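# Unplug the clipped cord from the power strip

## Task

Pull the plug of the cord that the wire clip on the power strip holds out of the strip, and leave that plug away from the wire clip. At the end neither gripper may be holding any other loose object.

## Robot and tools

Robot: two six-joint arms, left_arm and right_arm, each with a two-finger parallel gripper and a wrist camera. left_arm sits on the +y side. Calibrated base positions in the scene frame: left_arm (-0.047, +0.351, +0.020) m, right_arm (-0.007, -0.267, +0.028) m, each turned only slightly about z. A two-camera stand is fixed behind the arms. Images come from cam_high, cam_left_wrist and cam_right_wrist (672x504 each); zoom_image also accepts cam_low.

Frames: the scene frame has its origin at table-top height, midway between the nominal bases, +z up, +x out over the table, +y toward left_arm (image sides do not match these names). Each arm reports hand poses, velocities and targets in its own base frame. Fixed cameras and the table use the scene frame. Motion offsets are along the axes of that arm's current Hand target: on the gripper, +z points out along the fingers and the fingers close along y.

execute_actions(actions, cameras): actions is a list of actions; each action is a list of up to 15 rows, one row per 1/30 s step, so one action lasts 0.5 s; a short table repeats its last row to fill the 15 steps. Every row has 14 numbers in [-1, 1]: left_arm dx, dy, dz, rx, ry, rz, opening, then the same seven for right_arm. The six pose numbers are an offset from that arm's Hand target as it stood when the action began (every row measured from that same start, not chained); 1.0 equals 0.6 m or 180 degrees, and rx, ry, rz form one rotation vector. Opening is absolute: +1 fully open (0.094 m), -1 closed. Sending a second action with the same offset moves the arm further. All zeros in an arm's pose re-requests its Hand target; a 0 in the opening slot is a real command, so resend the current opening to keep it. cameras: names, ["all"], or []; by default images appear only for an empty actions list, which also reports the scene number and task.

move(target, speed, blend, opening_speed, grip_force, blocking, cameras): target is one 14-number row as above, or up to 15 such rows, each an offset from the Hand targets at the move's start (not from the previous row). Paths are straight, end together, take at least 0.5 s and are cut off at 10 s; they do not avoid obstacles or the other arm. speed is the top path speed in m/s, 0.002 to 2.9, default 0.25 (turning up to twice that in rad/s), one value or one per row. blend in metres rounds corners between rows; 0 stops at each. opening_speed is the rate of opening change per second on the -1..+1 scale, at least 0.2; use it to close gently. grip_force is the per-pad force limit, 10 to 50 N, one value or one per arm, and persists; lower limits close slowly. blocking=false returns after about 0.5 s while the move continues. The result adds a move: line saying how it ended (done, off_target, moving, held, fault) and which limits acted (paced = pose clipped, held = steps withheld). Unnamed arms are done, within 10 mm and 2 degrees.

wait(seconds 0 to 10) lets time pass with commands held. stop() brakes a running move. zoom_image(camera, region [x0, y0, x1, y1] in pixels, at most 504 by 504) enlarges part of the newest image from that camera. read_manual(section="licences") only gives licence text. finished_scene(scene) ends the scene with this scene's number; make no further call in that reply.

Results: end_effector_position (m) and end_effector_quat_wxyz, in the arm's base frame, mark the point between the pads about 1 cm behind the fingertips; readings may be off by a few cm. Hand target is the last commanded pose after clipping; the gripper often rests a few cm short because of friction or load, which does not mean contact; re-send the gap as an offset if needed. Orientation commands are clipped to within 40 degrees of the measured orientation each step. grip_measured uses the opening scale; empty it reads up to about 2.5 mm wide, and when squeezing a hard part it reads somewhat below the part's width. The last Joint positions value per arm is the finger opening in m. Joint torques include gravity and offsets; joints 1 to 3 wrap at ±28 N m. Joint velocities may read within noise. Tool commands lists current commands. MOTOR HOT appears from 75 °C; at 90 °C the arm folds and stops working for the scene.

Avoid: dropping anything or letting it leave the table; releasing parts while moving; fast impacts with fixed or heavy objects; pressing the arms, grippers or wrist cameras together, or closing one gripper on the other's fingers; strain on a wrist camera cable; paths close to an arm's own base (go around it); long stretched holds or pushing toward unreachable poses, which heat motors. To end a push against something, command the target back beyond the gripper. Faster moves hit harder. Loose objects may be nudged occasionally. Open well above grip_measured to release. The goal must still hold after the robot lets go.

Each tool is called after "Emit:" in YAML: its name, and indented under it one key for each argument.

## Session

Emit:
execute_actions:
  actions: []

Scene clock: 0.00 s.
left_arm: end_effector_position=(+0.2232, -0.0179, +0.3203) grip_measured=+1.000 end_effector_quat_wxyz=(+0.503, -0.002, +0.830, -0.241) | right_arm: end_effector_position=(+0.2195, +0.2334, +0.4678) grip_measured=+1.000 end_effector_quat_wxyz=(+0.593, +0.103, +0.733, +0.315)
Joint positions: left_arm=[0.629 0.741 1.076 -1.041 0.95 0.159 0.094] | right_arm=[1.278 1.105 1.463 -0.519 0.923 0.757 0.094]
Joint velocities: within noise
Joint torques (N m): no reading
Heat: left arm: 50 °C; right arm: 42 °C.
Hand target: left_arm +0.2212, -0.0204, +0.3217; +0.504, +0.001, +0.829, -0.244 | right_arm +0.2188, +0.2302, +0.4713; +0.595, +0.104, +0.732, +0.316
Tool commands: left_gripper/opening=+1.0 right_gripper/opening=+1.0

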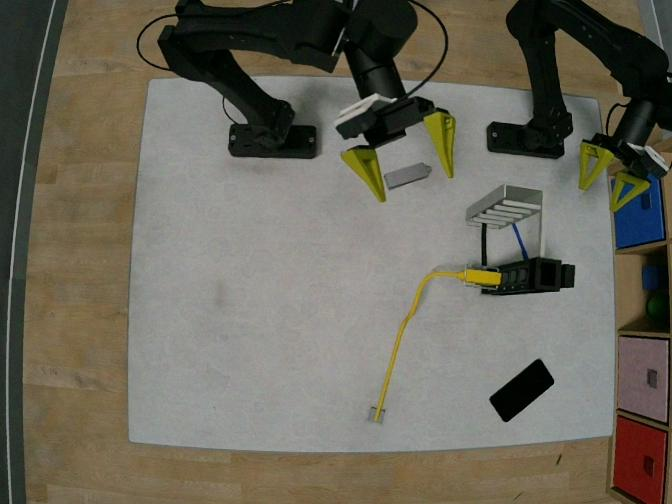

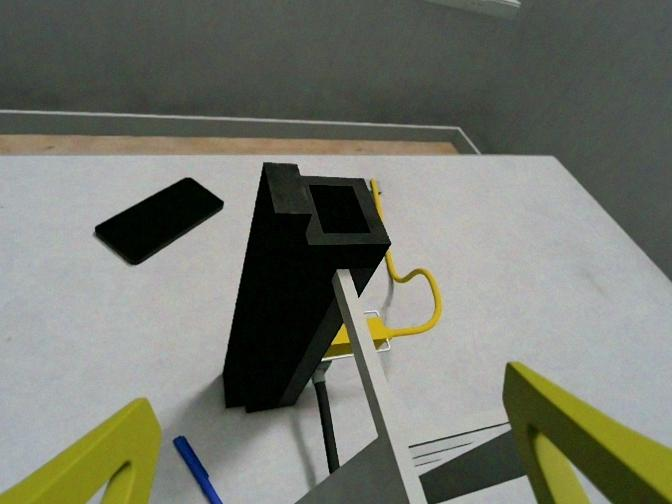

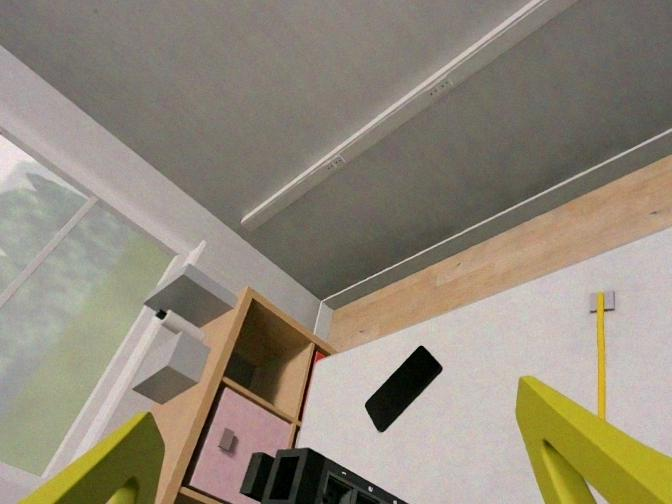

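Emit:
zoom_image:
  camera: "cam_high"
  region: [420, 160, 620, 310]

Emit:
zoom_image:
  camera: "cam_left_wrist"
  region: [200, 150, 500, 420]

Scaled by 2.520 from the camera's 672x504 image, which has a finer 960x720 frame.

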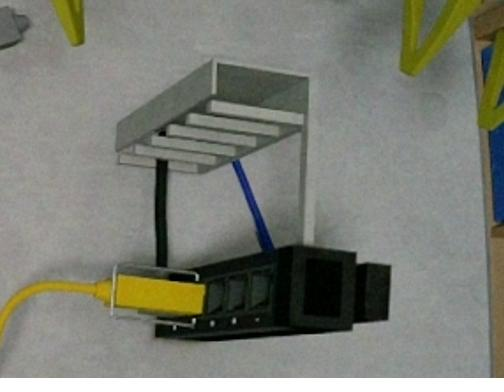

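Scaled by 1.680 from the camera's 672x504 image, which has a finer 960x720 frame.

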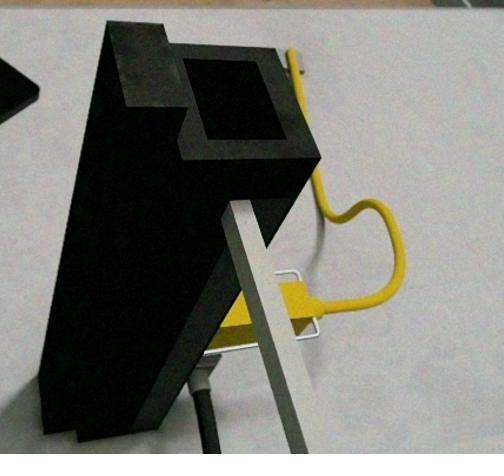

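Emit:
move:
  target: [0,0,0,0,0,0,1,0.392,-0.328,0.192,-0.368,0.147,-0.228,1]
  cameras: ["all"]

Scene clock: 11.73 s.
left_arm: end_effector_position=(+0.2232, -0.0179, +0.3203) grip_measured=+1.000 end_effector_quat_wxyz=(+0.503, -0.002, +0.830, -0.241) | right_arm: end_effector_position=(+0.3013, +0.2404, +0.1478) grip_measured=+1.000 end_effector_quat_wxyz=(-0.447, +0.538, -0.555, -0.450)
Joint positions: left_arm=[0.629 0.741 1.076 -1.041 0.95 0.159 0.094] | right_arm=[0.206 1.69 0.813 0.131 -1.278 -0.705 0.094]
Joint torques (N m): left_arm=[0.08 0.87 7.41 1.09 0.43 0.02] | right_arm=[-0.64 -4.29 8.5 0.9 -0.63 -0.06]
Heat: left arm: 51 °C; right arm: 43 °C.
Hand target: left_arm +0.2212, -0.0204, +0.3217; +0.504, +0.001, +0.829, -0.244 | right_arm +0.3071, +0.2404, +0.1560; -0.452, +0.543, -0.544, -0.452
Off the commanded pose: left_arm 0.004 m, 0 deg | right_arm 0.010 m, 2 deg.
move: done

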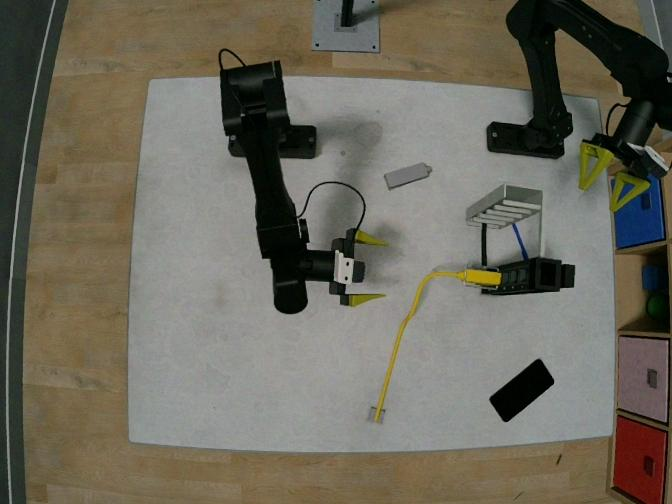

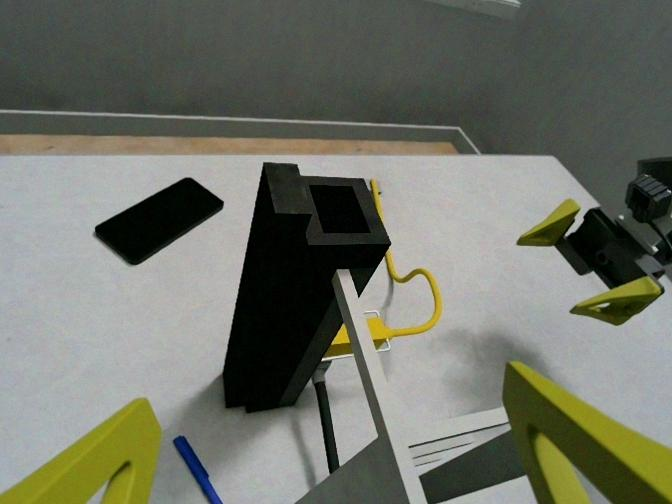

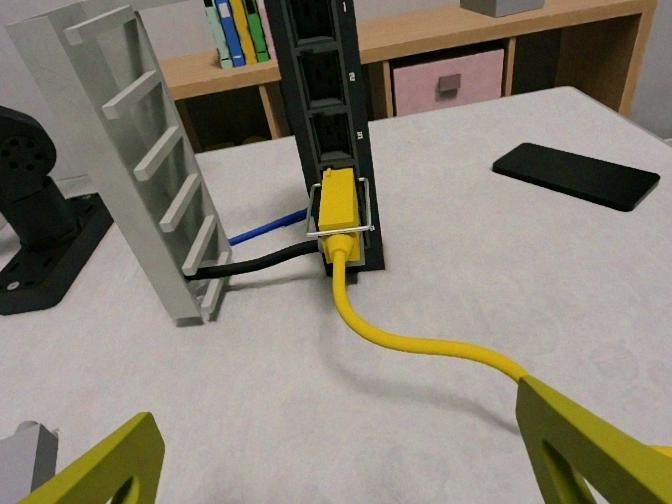

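Emit:
zoom_image:
  camera: "cam_right_wrist"
  region: [260, 130, 420, 290]

Emit:
zoom_image:
  camera: "cam_right_wrist"
  region: [120, 0, 460, 340]

Scaled by 3.150 from the camera's 672x504 image, which has a finer 960x720 frame.

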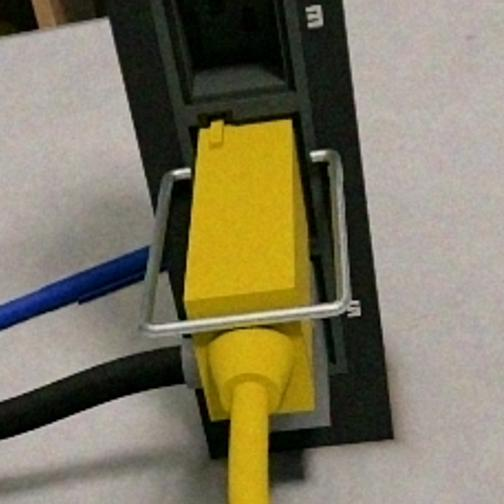

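Scaled by 1.482 from the camera's 672x504 image, which has a finer 960x720 frame.

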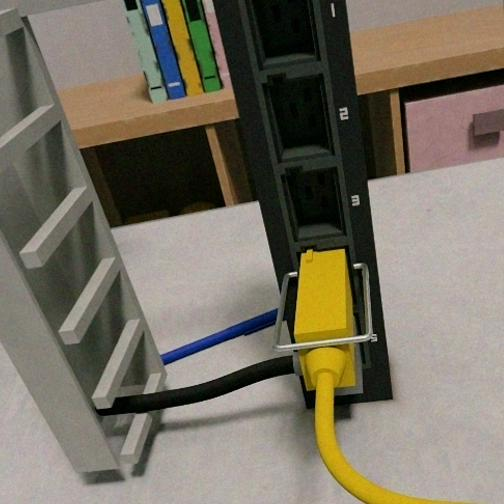

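Emit:
move:
  target: [0,0,0,0,0,0,1,0.133,0.015,0.203,0,-0.0589,0,-1]
  cameras: ["all"]

Emit:
zoom_image:
  camera: "cam_right_wrist"
  region: [150, 100, 500, 360]

Scene clock: 21.27 s.
left_arm: end_effector_position=(+0.2232, -0.0179, +0.3203) grip_measured=+1.000 end_effector_quat_wxyz=(+0.503, -0.002, +0.830, -0.241) | right_arm: end_effector_position=(+0.3015, +0.3431, +0.0574) grip_measured=-0.988 end_effector_quat_wxyz=(+0.494, -0.500, +0.506, +0.500)
Joint positions: left_arm=[0.629 0.741 1.076 -1.041 0.95 0.159 0.094] | right_arm=[0.492 2.358 0.808 1.525 -1.077 -0.01 0.001]
Joint torques (N m): left_arm=[0.02 0.91 7.41 1.07 0.42 0.01] | right_arm=[1.13 -5.68 2.86 1.75 0.11 0.13]
Heat: left arm: 51 °C; right arm: 44 °C.
Hand target: left_arm +0.2212, -0.0204, +0.3217; +0.504, +0.001, +0.829, -0.244 | right_arm +0.2982, +0.3457, +0.0556; +0.501, -0.499, +0.499, +0.501
Off the commanded pose: left_arm 0.004 m, 0 deg | right_arm 0.005 m, 1 deg.
joint sent to its limit (right arm) — joint 4 (wrist pitch), upper limit. The joint targets still meet the commanded pose.
move: done

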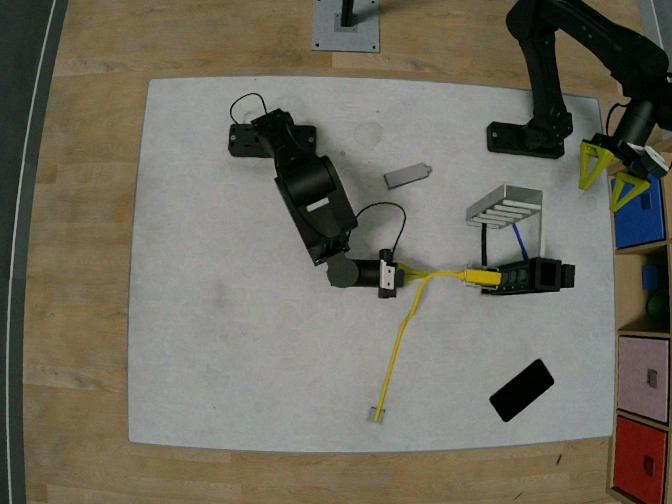

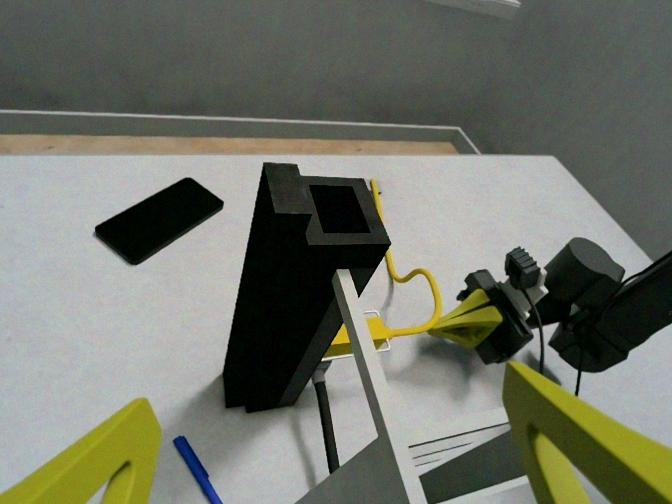

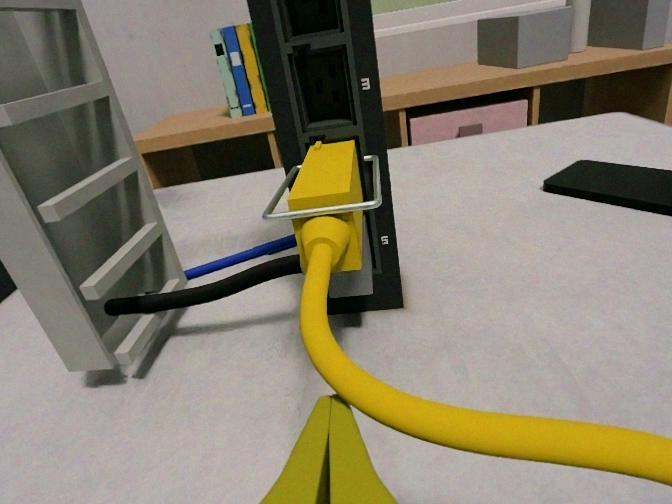

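Scaled by 1.440 from the camera's 672x504 image, which has a finer 960x720 frame.

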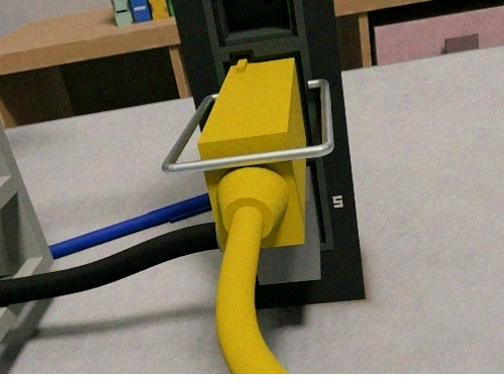

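Emit:
move:
  target:
    - [0,0,0,0,0,0,1,-0.107,0,0.0,0,0.0589,0,-1]
    - [0,0,0,0,0,0,1,-0.107,-0.033,0.053,0,0.0589,0,-1]
    - [0,0,0,0,0,0,1,-0.0273,-0.033,0.0547,0,0.0589,0,-1]
  blend: [0.02,0.01,0]
  speed: [0.2,0.2,0.1]
  cameras: ["cam_right_wrist","cam_left_wrist"]

Emit:
zoom_image:
  camera: "cam_right_wrist"
  region: [230, 130, 480, 450]

Emit:
zoom_image:
  camera: "cam_left_wrist"
  region: [280, 240, 520, 420]

Scene clock: 41.27 s.
left_arm: end_effector_position=(+0.2232, -0.0179, +0.3203) grip_measured=+1.000 end_effector_quat_wxyz=(+0.503, -0.002, +0.830, -0.241) | right_arm: end_effector_position=(+0.3155, +0.3749, +0.0807) grip_measured=-0.988 end_effector_quat_wxyz=(-0.457, +0.542, -0.539, -0.455)
Joint positions: left_arm=[0.629 0.741 1.076 -1.041 0.95 0.159 0.094] | right_arm=[0.556 2.141 0.931 0.896 -0.993 -0.27 0.001]
Joint torques (N m): left_arm=[0.02 0.95 7.45 1.08 0.44 0] | right_arm=[0.58 -5.57 6.13 1.21 -0.05 -0.1]
Heat: left arm: 51 °C; right arm: 43 °C.
Hand target: left_arm +0.2212, -0.0204, +0.3217; +0.504, +0.001, +0.829, -0.244 | right_arm +0.3181, +0.3784, +0.0720; -0.452, +0.543, -0.544, -0.452
Off the commanded pose: left_arm 0.004 m, 0 deg | right_arm 0.010 m, 1 deg.
move: done; blend cut to 0.0187 m at target 1
Images, in order (width x height): cam_left_wrist 672x504, cam_right_wrist 672x504.

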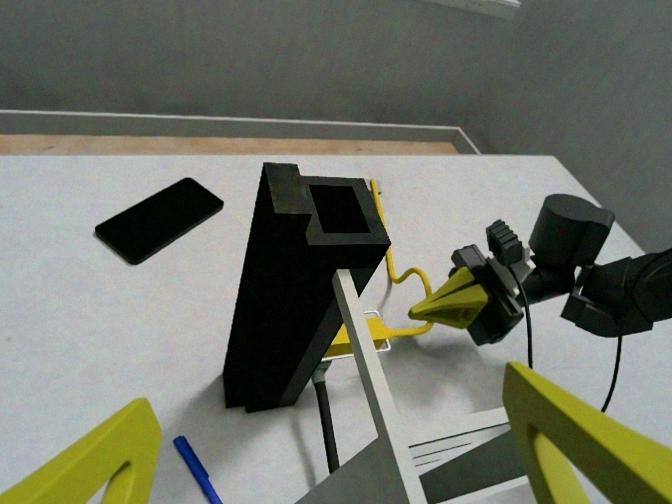

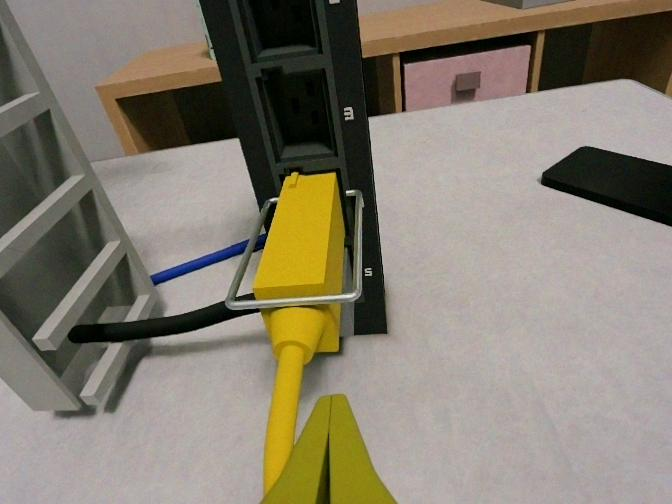

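Scaled by 1.575 from the camera's 672x504 image, which has a finer 960x720 frame.

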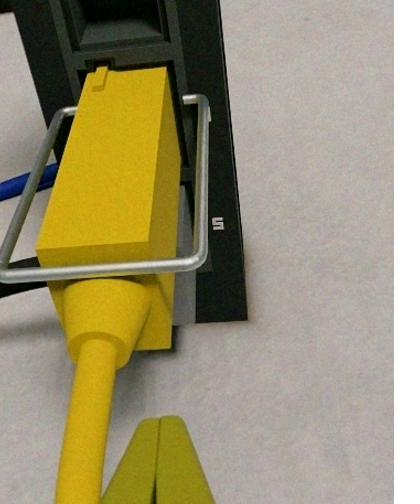

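Scaled by 2.100 from the camera's 672x504 image, which has a finer 960x720 frame.

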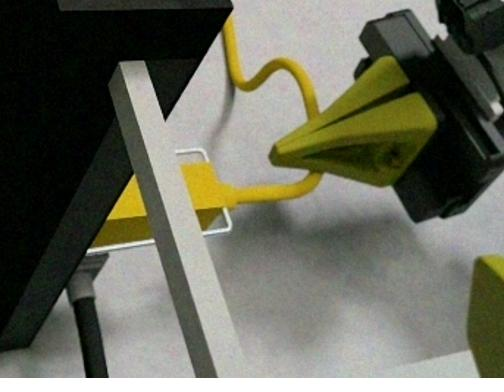

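Emit:
move:
  target:
    - [0,0,0,0,0,0,1,0.0115,-0.01,0.0021,0,0,0,-1]
    - [0,0,0,0,0,0,1,0.005,-0.01,0.0365,0,0,0,-1]
  speed: 0.06
  cameras: ["cam_right_wrist"]

Emit:
zoom_image:
  camera: "cam_right_wrist"
  region: [210, 160, 460, 430]

Scene clock: 45.43 s.
left_arm: end_effector_position=(+0.2232, -0.0179, +0.3203) grip_measured=+1.000 end_effector_quat_wxyz=(+0.503, -0.002, +0.830, -0.241) | right_arm: end_effector_position=(+0.3228, +0.3931, +0.0780) grip_measured=-0.988 end_effector_quat_wxyz=(-0.467, +0.547, -0.529, -0.450)
Joint positions: left_arm=[0.629 0.741 1.076 -1.041 0.95 0.159 0.094] | right_arm=[0.585 2.197 1 0.913 -0.965 -0.271 0.001]
Joint torques (N m): left_arm=[0.02 0.92 7.41 1.09 0.44 0] | right_arm=[1.28 -5.53 6.61 1.14 0 0.11]
Heat: left arm: 51 °C; right arm: 43 °C.
Hand target: left_arm +0.2212, -0.0204, +0.3217; +0.504, +0.001, +0.829, -0.244 | right_arm +0.3241, +0.3993, +0.0650; -0.452, +0.543, -0.544, -0.452
Off the commanded pose: left_arm 0.004 m, 0 deg | right_arm 0.014 m, 2 deg.
move: off_target (right_arm)
Images, in order (width x height): cam_right_wrist 672x504.

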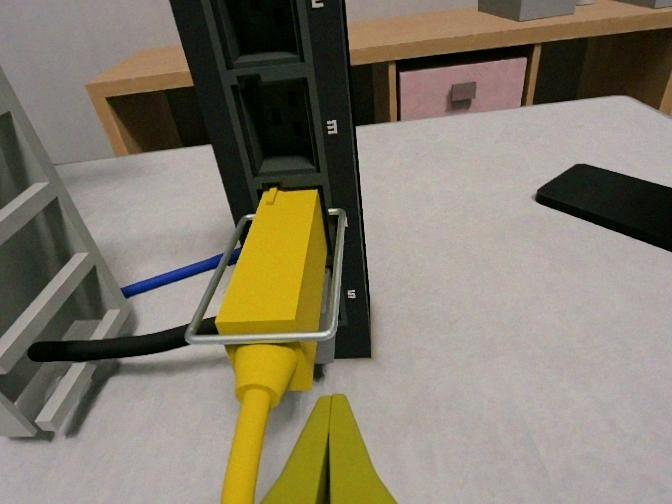

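Scaled by 1.867 from the camera's 672x504 image, which has a finer 960x720 frame.

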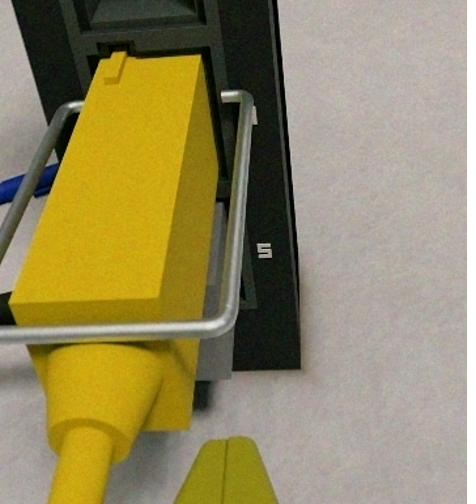

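Emit:
move:
  target: [0,0,0,0,0,0,1,0.0246,0,0.0046,0,0,0,-1]
  speed: 0.06
  cameras: ["cam_right_wrist"]

Emit:
zoom_image:
  camera: "cam_right_wrist"
  region: [160, 160, 460, 430]

Scene clock: 50.07 s.
left_arm: end_effector_position=(+0.2232, -0.0179, +0.3203) grip_measured=+1.000 end_effector_quat_wxyz=(+0.503, -0.002, +0.830, -0.241) | right_arm: end_effector_position=(+0.3219, +0.3949, +0.0672) grip_measured=-0.988 end_effector_quat_wxyz=(-0.471, +0.548, -0.524, -0.450)
Joint positions: left_arm=[0.629 0.741 1.076 -1.041 0.95 0.159 0.094] | right_arm=[0.59 2.241 1 0.973 -0.964 -0.267 0.001]
Joint torques (N m): left_arm=[0.06 0.91 7.45 1.08 0.44 0.01] | right_arm=[0.85 -5.33 6.45 1.06 0.06 0.07]
Heat: left arm: 51 °C; right arm: 43 °C.
Hand target: left_arm +0.2212, -0.0204, +0.3217; +0.504, +0.001, +0.829, -0.244 | right_arm +0.3242, +0.3994, +0.0501; -0.453, +0.543, -0.544, -0.452
Off the commanded pose: left_arm 0.004 m, 0 deg | right_arm 0.018 m, 3 deg.
move: off_target (right_arm)
Images, in order (width x height): cam_right_wrist 672x504.

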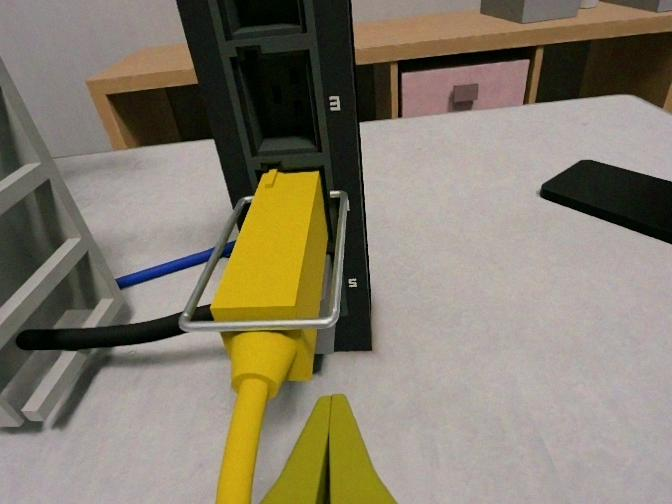

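Scaled by 1.680 from the camera's 672x504 image, which has a finer 960x720 frame.

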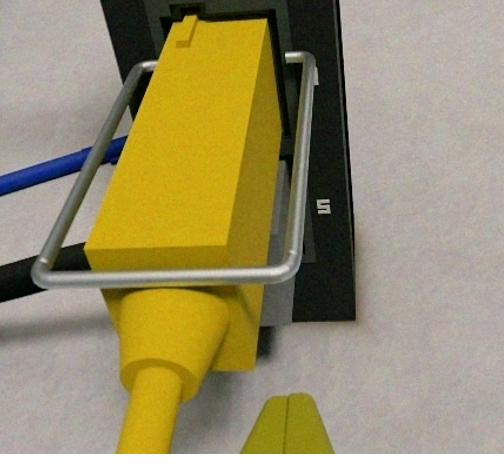

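Emit:
move:
  target:
    - [0,0,0,0,0,0,1,0.0098,0.0033,0.0018,0,0,0,-1]
    - [0,0,0,0,0,0,1,0.0031,0.0033,0.0379,0,0,0,-1]
  speed: 0.06
  cameras: ["cam_right_wrist"]

Emit:
zoom_image:
  camera: "cam_right_wrist"
  region: [160, 160, 460, 430]

Scene clock: 52.90 s.
left_arm: end_effector_position=(+0.2232, -0.0179, +0.3203) grip_measured=+1.000 end_effector_quat_wxyz=(+0.503, -0.002, +0.830, -0.241) | right_arm: end_effector_position=(+0.3260, +0.4137, +0.0661) grip_measured=-0.988 end_effector_quat_wxyz=(-0.481, +0.546, -0.521, -0.446)
Joint positions: left_arm=[0.629 0.741 1.076 -1.041 0.95 0.159 0.094] | right_arm=[0.626 2.286 1.055 1.002 -0.918 -0.244 0.001]
Joint torques (N m): left_arm=[0.02 0.92 7.45 1.08 0.43 0.01] | right_arm=[1.98 -5.6 6.23 0.94 0.07 0.05]
Heat: left arm: 51 °C; right arm: 43 °C.
Hand target: left_arm +0.2212, -0.0204, +0.3217; +0.504, +0.001, +0.829, -0.244 | right_arm +0.3222, +0.4214, +0.0441; -0.453, +0.543, -0.544, -0.452
Off the commanded pose: left_arm 0.004 m, 0 deg | right_arm 0.024 m, 4 deg.
move: off_target (right_arm)
Images, in order (width x height): cam_right_wrist 672x504.

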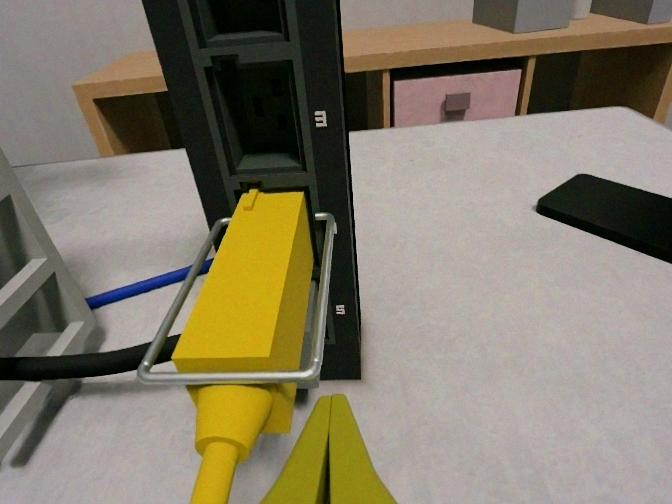

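Scaled by 1.680 from the camera's 672x504 image, which has a finer 960x720 frame.

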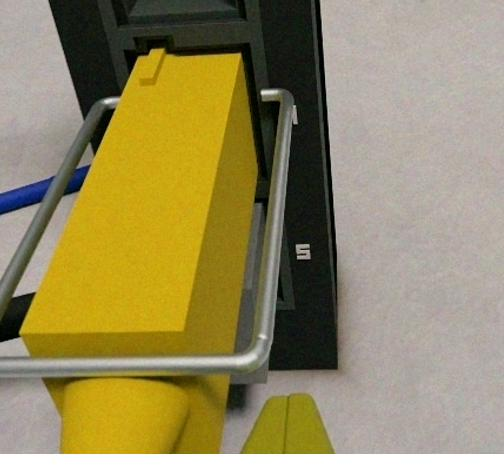

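Emit:
execute_actions:
  actions: []

Emit:
zoom_image:
  camera: "cam_left_wrist"
  region: [310, 250, 470, 400]

Emit:
zoom_image:
  camera: "cam_high"
  region: [400, 220, 560, 340]

Scene clock: 57.47 s.
left_arm: end_effector_position=(+0.2232, -0.0179, +0.3203) grip_measured=+1.000 end_effector_quat_wxyz=(+0.503, -0.002, +0.830, -0.241) | right_arm: end_effector_position=(+0.3261, +0.4137, +0.0661) grip_measured=-0.988 end_effector_quat_wxyz=(-0.481, +0.545, -0.521, -0.446)
Joint positions: left_arm=[0.629 0.741 1.076 -1.041 0.95 0.159 0.094] | right_arm=[0.626 2.286 1.055 1.002 -0.917 -0.243 0.001]
Joint velocities: within noise
Joint torques (N m): left_arm=[0.03 0.9 7.41 1.09 0.43 0.02] | right_arm=[1.98 -5.6 6.24 0.94 0.07 0.07]
Heat: left arm: 51 °C; right arm: 43 °C.
Hand target: left_arm +0.2212, -0.0204, +0.3217; +0.504, +0.001, +0.829, -0.244 | right_arm +0.3222, +0.4214, +0.0441; -0.453, +0.543, -0.544, -0.452
Tool commands: left_gripper/opening=+1.0 right_gripper/opening=-1.0
Off the commanded pose: left_arm 0.004 m, 0 deg | right_arm 0.024 m, 4 deg.

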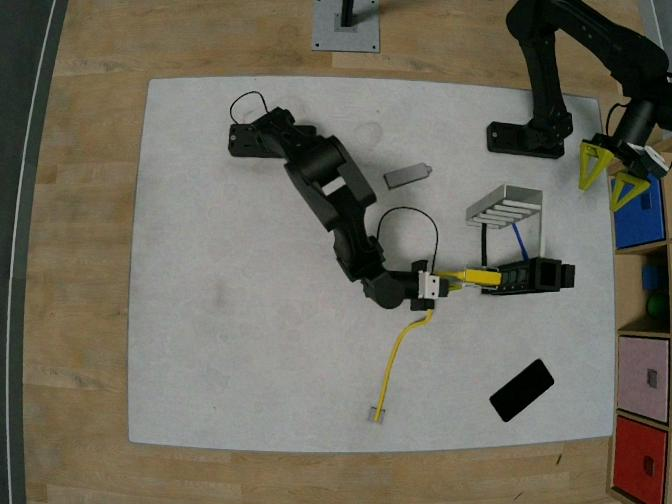

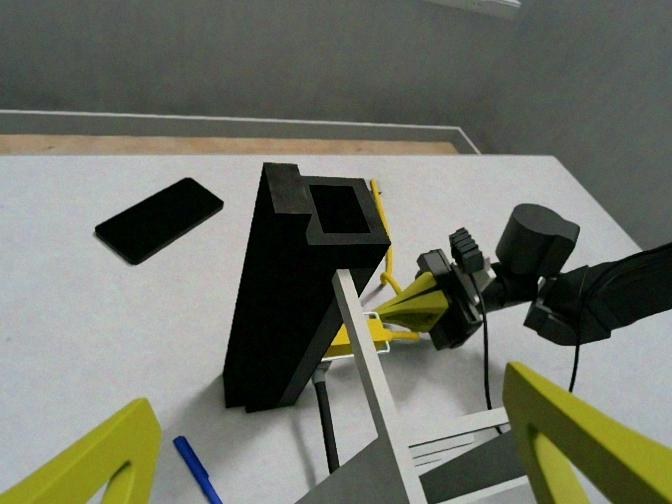

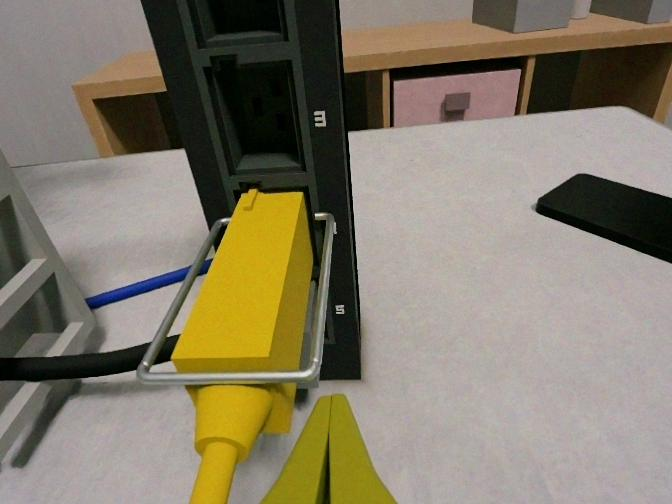

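Scaled by 3.150 from the camera's 672x504 image, which has a finer 960x720 frame.

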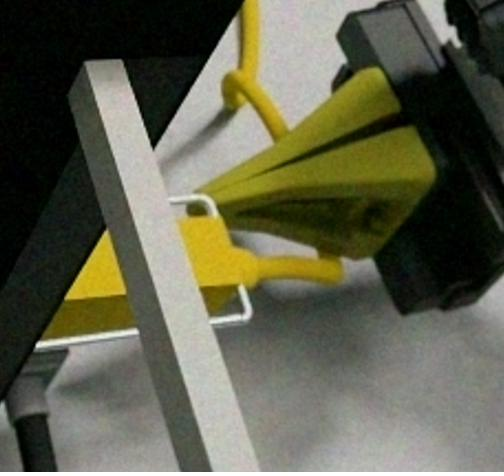

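Scaled by 3.150 from the camera's 672x504 image, which has a finer 960x720 frame.

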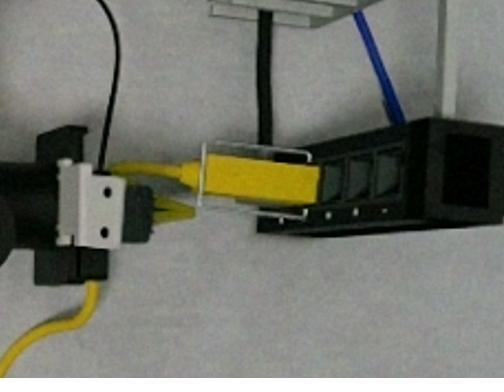

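Emit:
move:
  target:
    - [0,0,0,0,0,0,1,-0.0025,0.0067,0.0131,0,0,0,-1]
    - [0,0,0,0,0,0,1,-0.0762,0.0067,-0.0007,0,0,0,-1]
  speed: 0.06
  cameras: ["all"]

Emit:
zoom_image:
  camera: "cam_left_wrist"
  region: [310, 250, 470, 400]

Scene clock: 61.27 s.
left_arm: end_effector_position=(+0.2232, -0.0179, +0.3203) grip_measured=+1.000 end_effector_quat_wxyz=(+0.503, -0.002, +0.830, -0.241) | right_arm: end_effector_position=(+0.3199, +0.4198, +0.0686) grip_measured=-0.988 end_effector_quat_wxyz=(-0.445, +0.538, -0.558, -0.449)
Joint positions: left_arm=[0.629 0.741 1.076 -1.041 0.95 0.159 0.094] | right_arm=[0.651 2.225 1.063 0.842 -0.88 -0.228 0.001]
Joint torques (N m): left_arm=[0.06 0.88 7.43 1.08 0.43 0] | right_arm=[1.68 -10.56 6.97 1.14 -0.15 0.04]
Heat: left arm: 50 °C; right arm: 43 °C.
Hand target: left_arm +0.2212, -0.0204, +0.3217; +0.504, +0.001, +0.829, -0.244 | right_arm +0.3182, +0.4293, +0.0890; -0.452, +0.543, -0.544, -0.452
Off the commanded pose: left_arm 0.004 m, 0 deg | right_arm 0.023 m, 2 deg.
move: off_target (right_arm)

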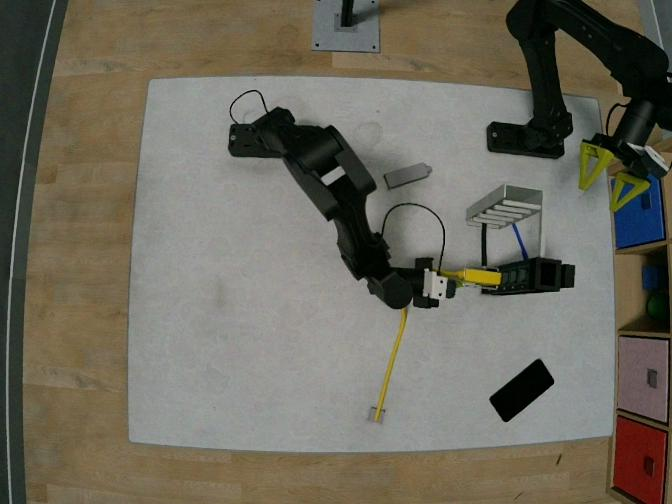

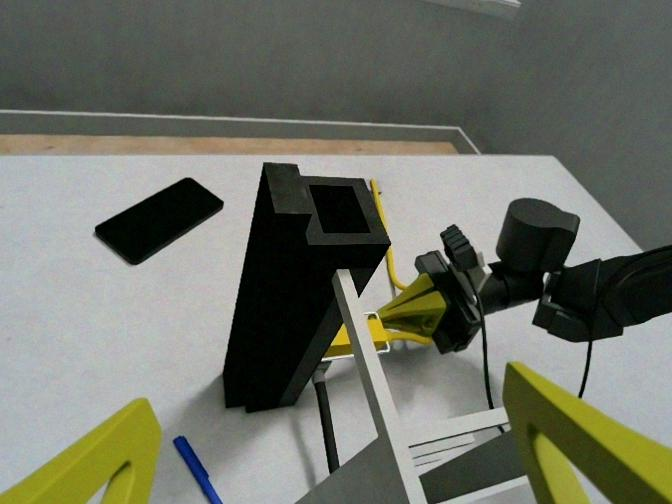

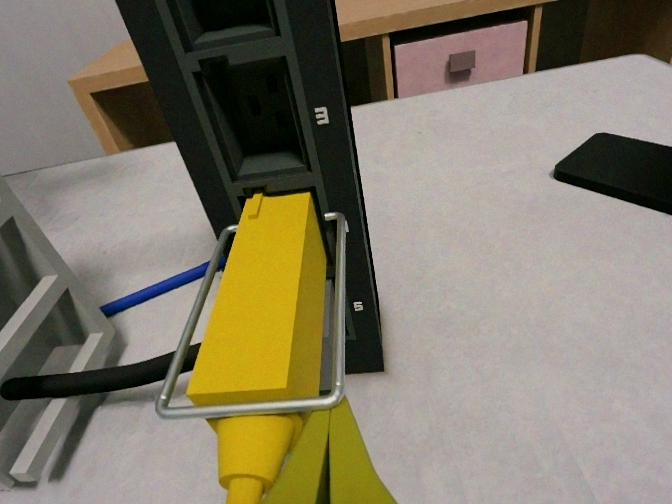

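Scaled by 3.150 from the camera's 672x504 image, which has a finer 960x720 frame.

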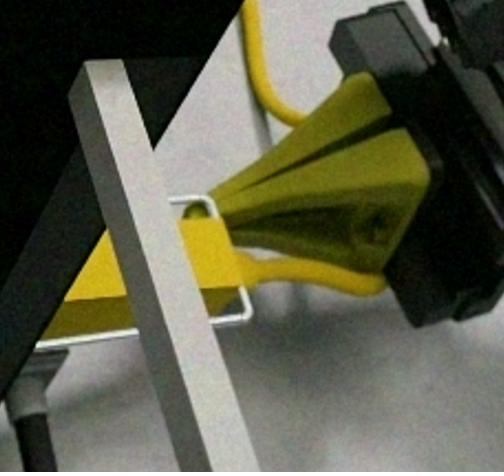

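Emit:
move:
  target: [0,0,0,0,0,0,1,-0.049,0,-0.0092,0,0,0,-1]
  speed: 0.05
  cameras: ["cam_left_wrist","cam_right_wrist"]

Emit:
zoom_image:
  camera: "cam_left_wrist"
  region: [310, 250, 470, 400]

Scene clock: 63.47 s.
left_arm: end_effector_position=(+0.2232, -0.0179, +0.3203) grip_measured=+1.000 end_effector_quat_wxyz=(+0.503, -0.002, +0.830, -0.241) | right_arm: end_effector_position=(+0.3181, +0.4214, +0.0917) grip_measured=-0.988 end_effector_quat_wxyz=(-0.437, +0.537, -0.567, -0.447)
Joint positions: left_arm=[0.629 0.741 1.076 -1.041 0.95 0.159 0.094] | right_arm=[0.659 2.142 1.074 0.725 -0.865 -0.228 0.001]
Joint torques (N m): left_arm=[0.02 0.91 7.42 1.07 0.43 0.01] | right_arm=[0.87 -10.55 7.87 1.21 -0.32 0.02]
Heat: left arm: 50 °C; right arm: 43 °C.
Hand target: left_arm +0.2212, -0.0204, +0.3217; +0.504, +0.001, +0.829, -0.244 | right_arm +0.3181, +0.4292, +0.1189; -0.452, +0.543, -0.544, -0.452
Off the commanded pose: left_arm 0.004 m, 0 deg | right_arm 0.028 m, 3 deg.
move: off_target (right_arm)
Images, in order (width x height): cam_left_wrist 672x504, cam_right_wrist 672x504.

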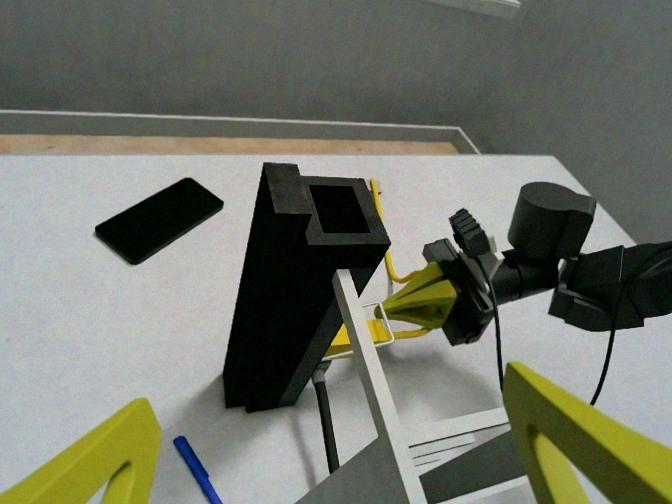

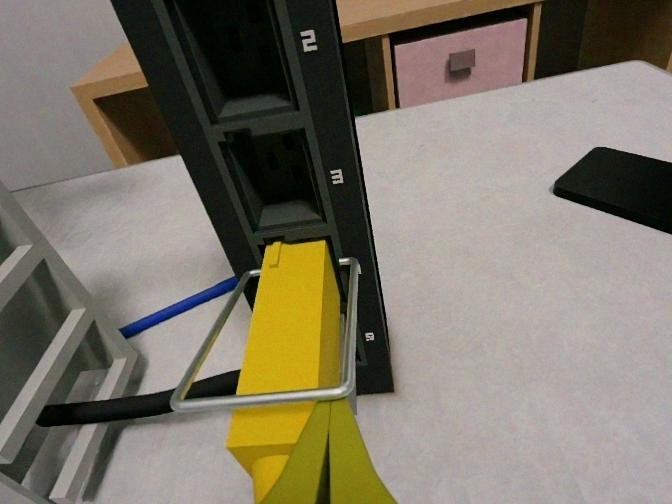

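Scaled by 3.150 from the camera's 672x504 image, which has a finer 960x720 frame.

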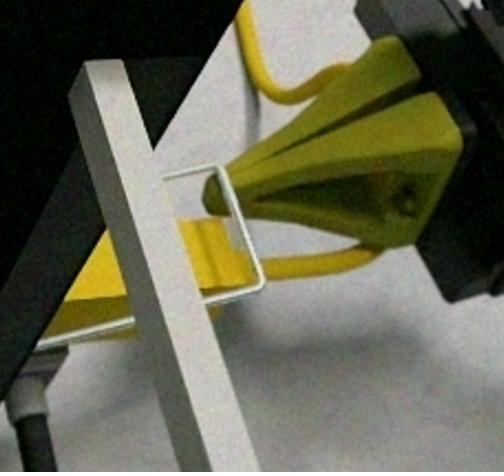

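Emit:
move:
  target:
    - [0,0,0,0,0,0,1,-0.0647,0,0.0287,0,0,0,-1]
    - [0,0,0,0,0,0,1,-0.106,0,0.0683,0,0,0,-1]
  speed: 0.06
  blend: [0.01,0]
  cameras: ["cam_left_wrist","cam_right_wrist"]

Emit:
zoom_image:
  camera: "cam_left_wrist"
  region: [310, 250, 470, 400]

Scene clock: 66.63 s.
left_arm: end_effector_position=(+0.2232, -0.0179, +0.3203) grip_measured=+1.000 end_effector_quat_wxyz=(+0.503, -0.002, +0.830, -0.241) | right_arm: end_effector_position=(+0.3159, +0.4735, +0.1473) grip_measured=-0.988 end_effector_quat_wxyz=(-0.435, +0.544, -0.559, -0.450)
Joint positions: left_arm=[0.629 0.741 1.076 -1.041 0.95 0.159 0.094] | right_arm=[0.752 2.11 1.296 0.498 -0.797 -0.198 0.001]
Joint torques (N m): left_arm=[0.05 0.9 7.38 1.09 0.43 0.02] | right_arm=[0.83 -10.15 9.48 1.31 -0.09 0.09]
Heat: left arm: 50 °C; right arm: 43 °C.
Hand target: left_arm +0.2212, -0.0204, +0.3217; +0.504, +0.001, +0.829, -0.244 | right_arm +0.3181, +0.4811, +0.1740; -0.452, +0.543, -0.544, -0.452
Off the commanded pose: left_arm 0.004 m, 0 deg | right_arm 0.028 m, 3 deg.
move: off_target (right_arm)
Images, in order (width x height): cam_left_wrist 672x504, cam_right_wrist 672x504.

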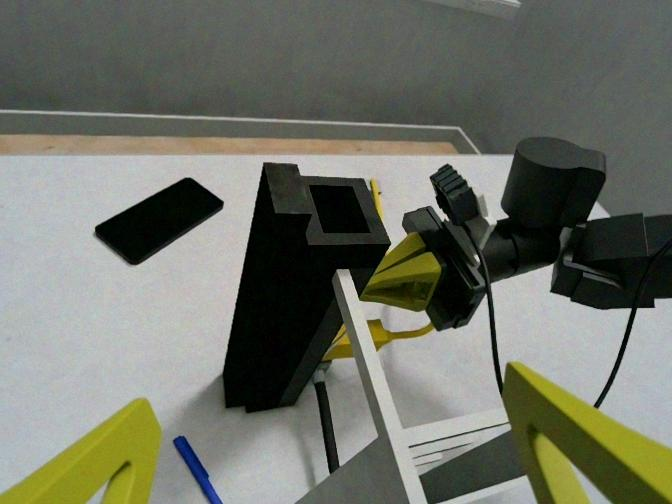

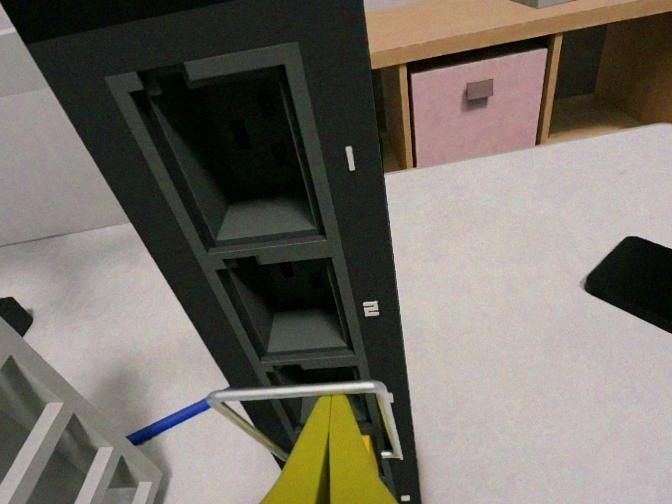

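Scaled by 3.150 from the camera's 672x504 image, which has a finer 960x720 frame.

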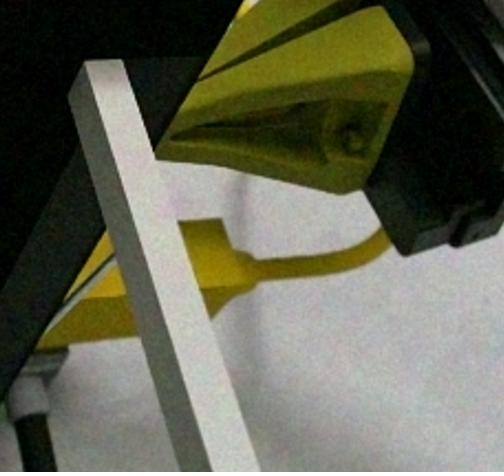

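Emit:
move:
  target:
    - [0,0,0,0,0,0,1,0.036,0,0.0067,0,0,0,-1]
    - [0,0,0,0,0,0,1,0.0543,0,-0.1085,0,0,0,-1]
  speed: 0.08
  cameras: ["cam_left_wrist","cam_right_wrist"]

Scene clock: 70.00 s.
left_arm: end_effector_position=(+0.2232, -0.0179, +0.3203) grip_measured=+1.000 end_effector_quat_wxyz=(+0.503, -0.002, +0.830, -0.241) | right_arm: end_effector_position=(+0.3234, +0.4161, +0.1409) grip_measured=-0.988 end_effector_quat_wxyz=(-0.443, +0.537, -0.558, -0.452)
Joint positions: left_arm=[0.629 0.741 1.076 -1.041 0.95 0.159 0.094] | right_arm=[0.637 2.027 1.12 0.581 -0.899 -0.231 0.001]
Joint torques (N m): left_arm=[0.05 0.92 7.41 1.08 0.43 0.02] | right_arm=[-0.42 -10.54 4.33 1.43 -0.27 -0.09]
Heat: left arm: 50 °C; right arm: 43 °C.
Hand target: left_arm +0.2212, -0.0204, +0.3217; +0.504, +0.001, +0.829, -0.244 | right_arm +0.3180, +0.4112, +0.1540; -0.452, +0.543, -0.544, -0.452
Off the commanded pose: left_arm 0.004 m, 0 deg | right_arm 0.015 m, 2 deg.
move: off_target (right_arm)
Images, in order (width x height): cam_left_wrist 672x504, cam_right_wrist 672x504.

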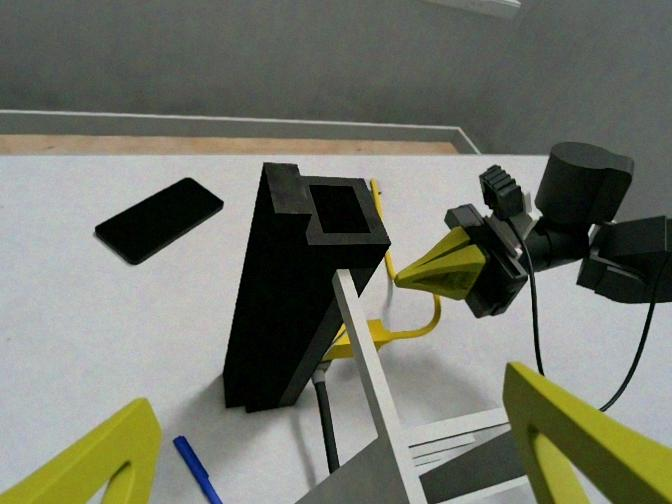

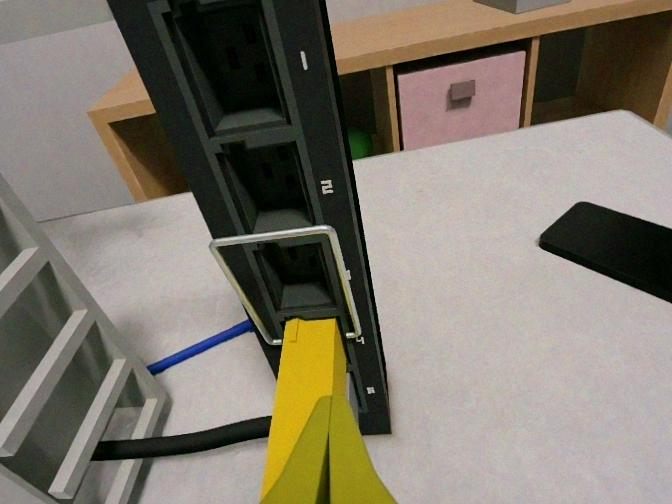

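Emit:
move:
  target:
    - [0,0,0,0,0,0,1,-0.0096,0.0217,0.0423,0.038,0,0.007,0.1]
    - [0,0,0,0,0,0,1,0.113,0.0217,0.0653,0.038,0,0.007,0.1]
  speed: 0.08
  cameras: ["all"]

Scene clock: 75.57 s.
left_arm: end_effector_position=(+0.2232, -0.0179, +0.3203) grip_measured=+1.000 end_effector_quat_wxyz=(+0.503, -0.002, +0.830, -0.241) | right_arm: end_effector_position=(+0.3099, +0.4386, +0.0952) grip_measured=+0.098 end_effector_quat_wxyz=(+0.492, -0.512, +0.563, +0.422)
Joint positions: left_arm=[0.629 0.741 1.076 -1.041 0.95 0.159 0.094] | right_arm=[0.736 2.158 1.004 0.945 -0.699 -0.165 0.052]
Joint torques (N m): left_arm=[0.03 0.91 7.42 1.08 0.44 0.01] | right_arm=[0.66 -6.41 3.74 1.54 0.01 0.1]
Heat: left arm: 50 °C; right arm: 43 °C.
Hand target: left_arm +0.2212, -0.0204, +0.3217; +0.504, +0.001, +0.829, -0.244 | right_arm +0.3052, +0.4373, +0.0800; +0.479, -0.509, +0.576, +0.424
Off the commanded pose: left_arm 0.004 m, 0 deg | right_arm 0.016 m, 2 deg.
move: off_target (right_arm)

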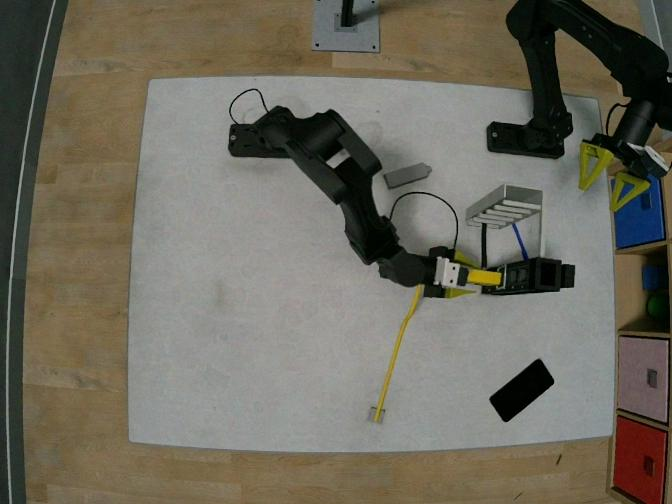

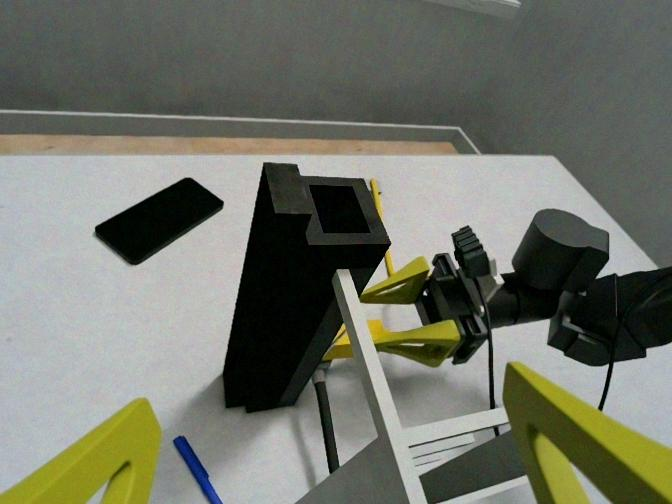

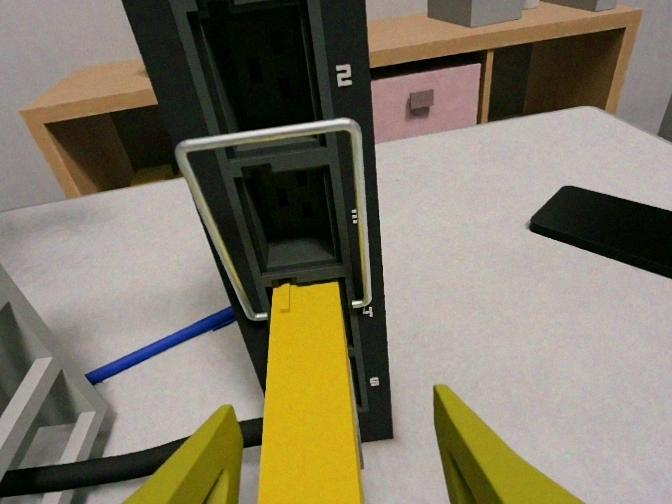

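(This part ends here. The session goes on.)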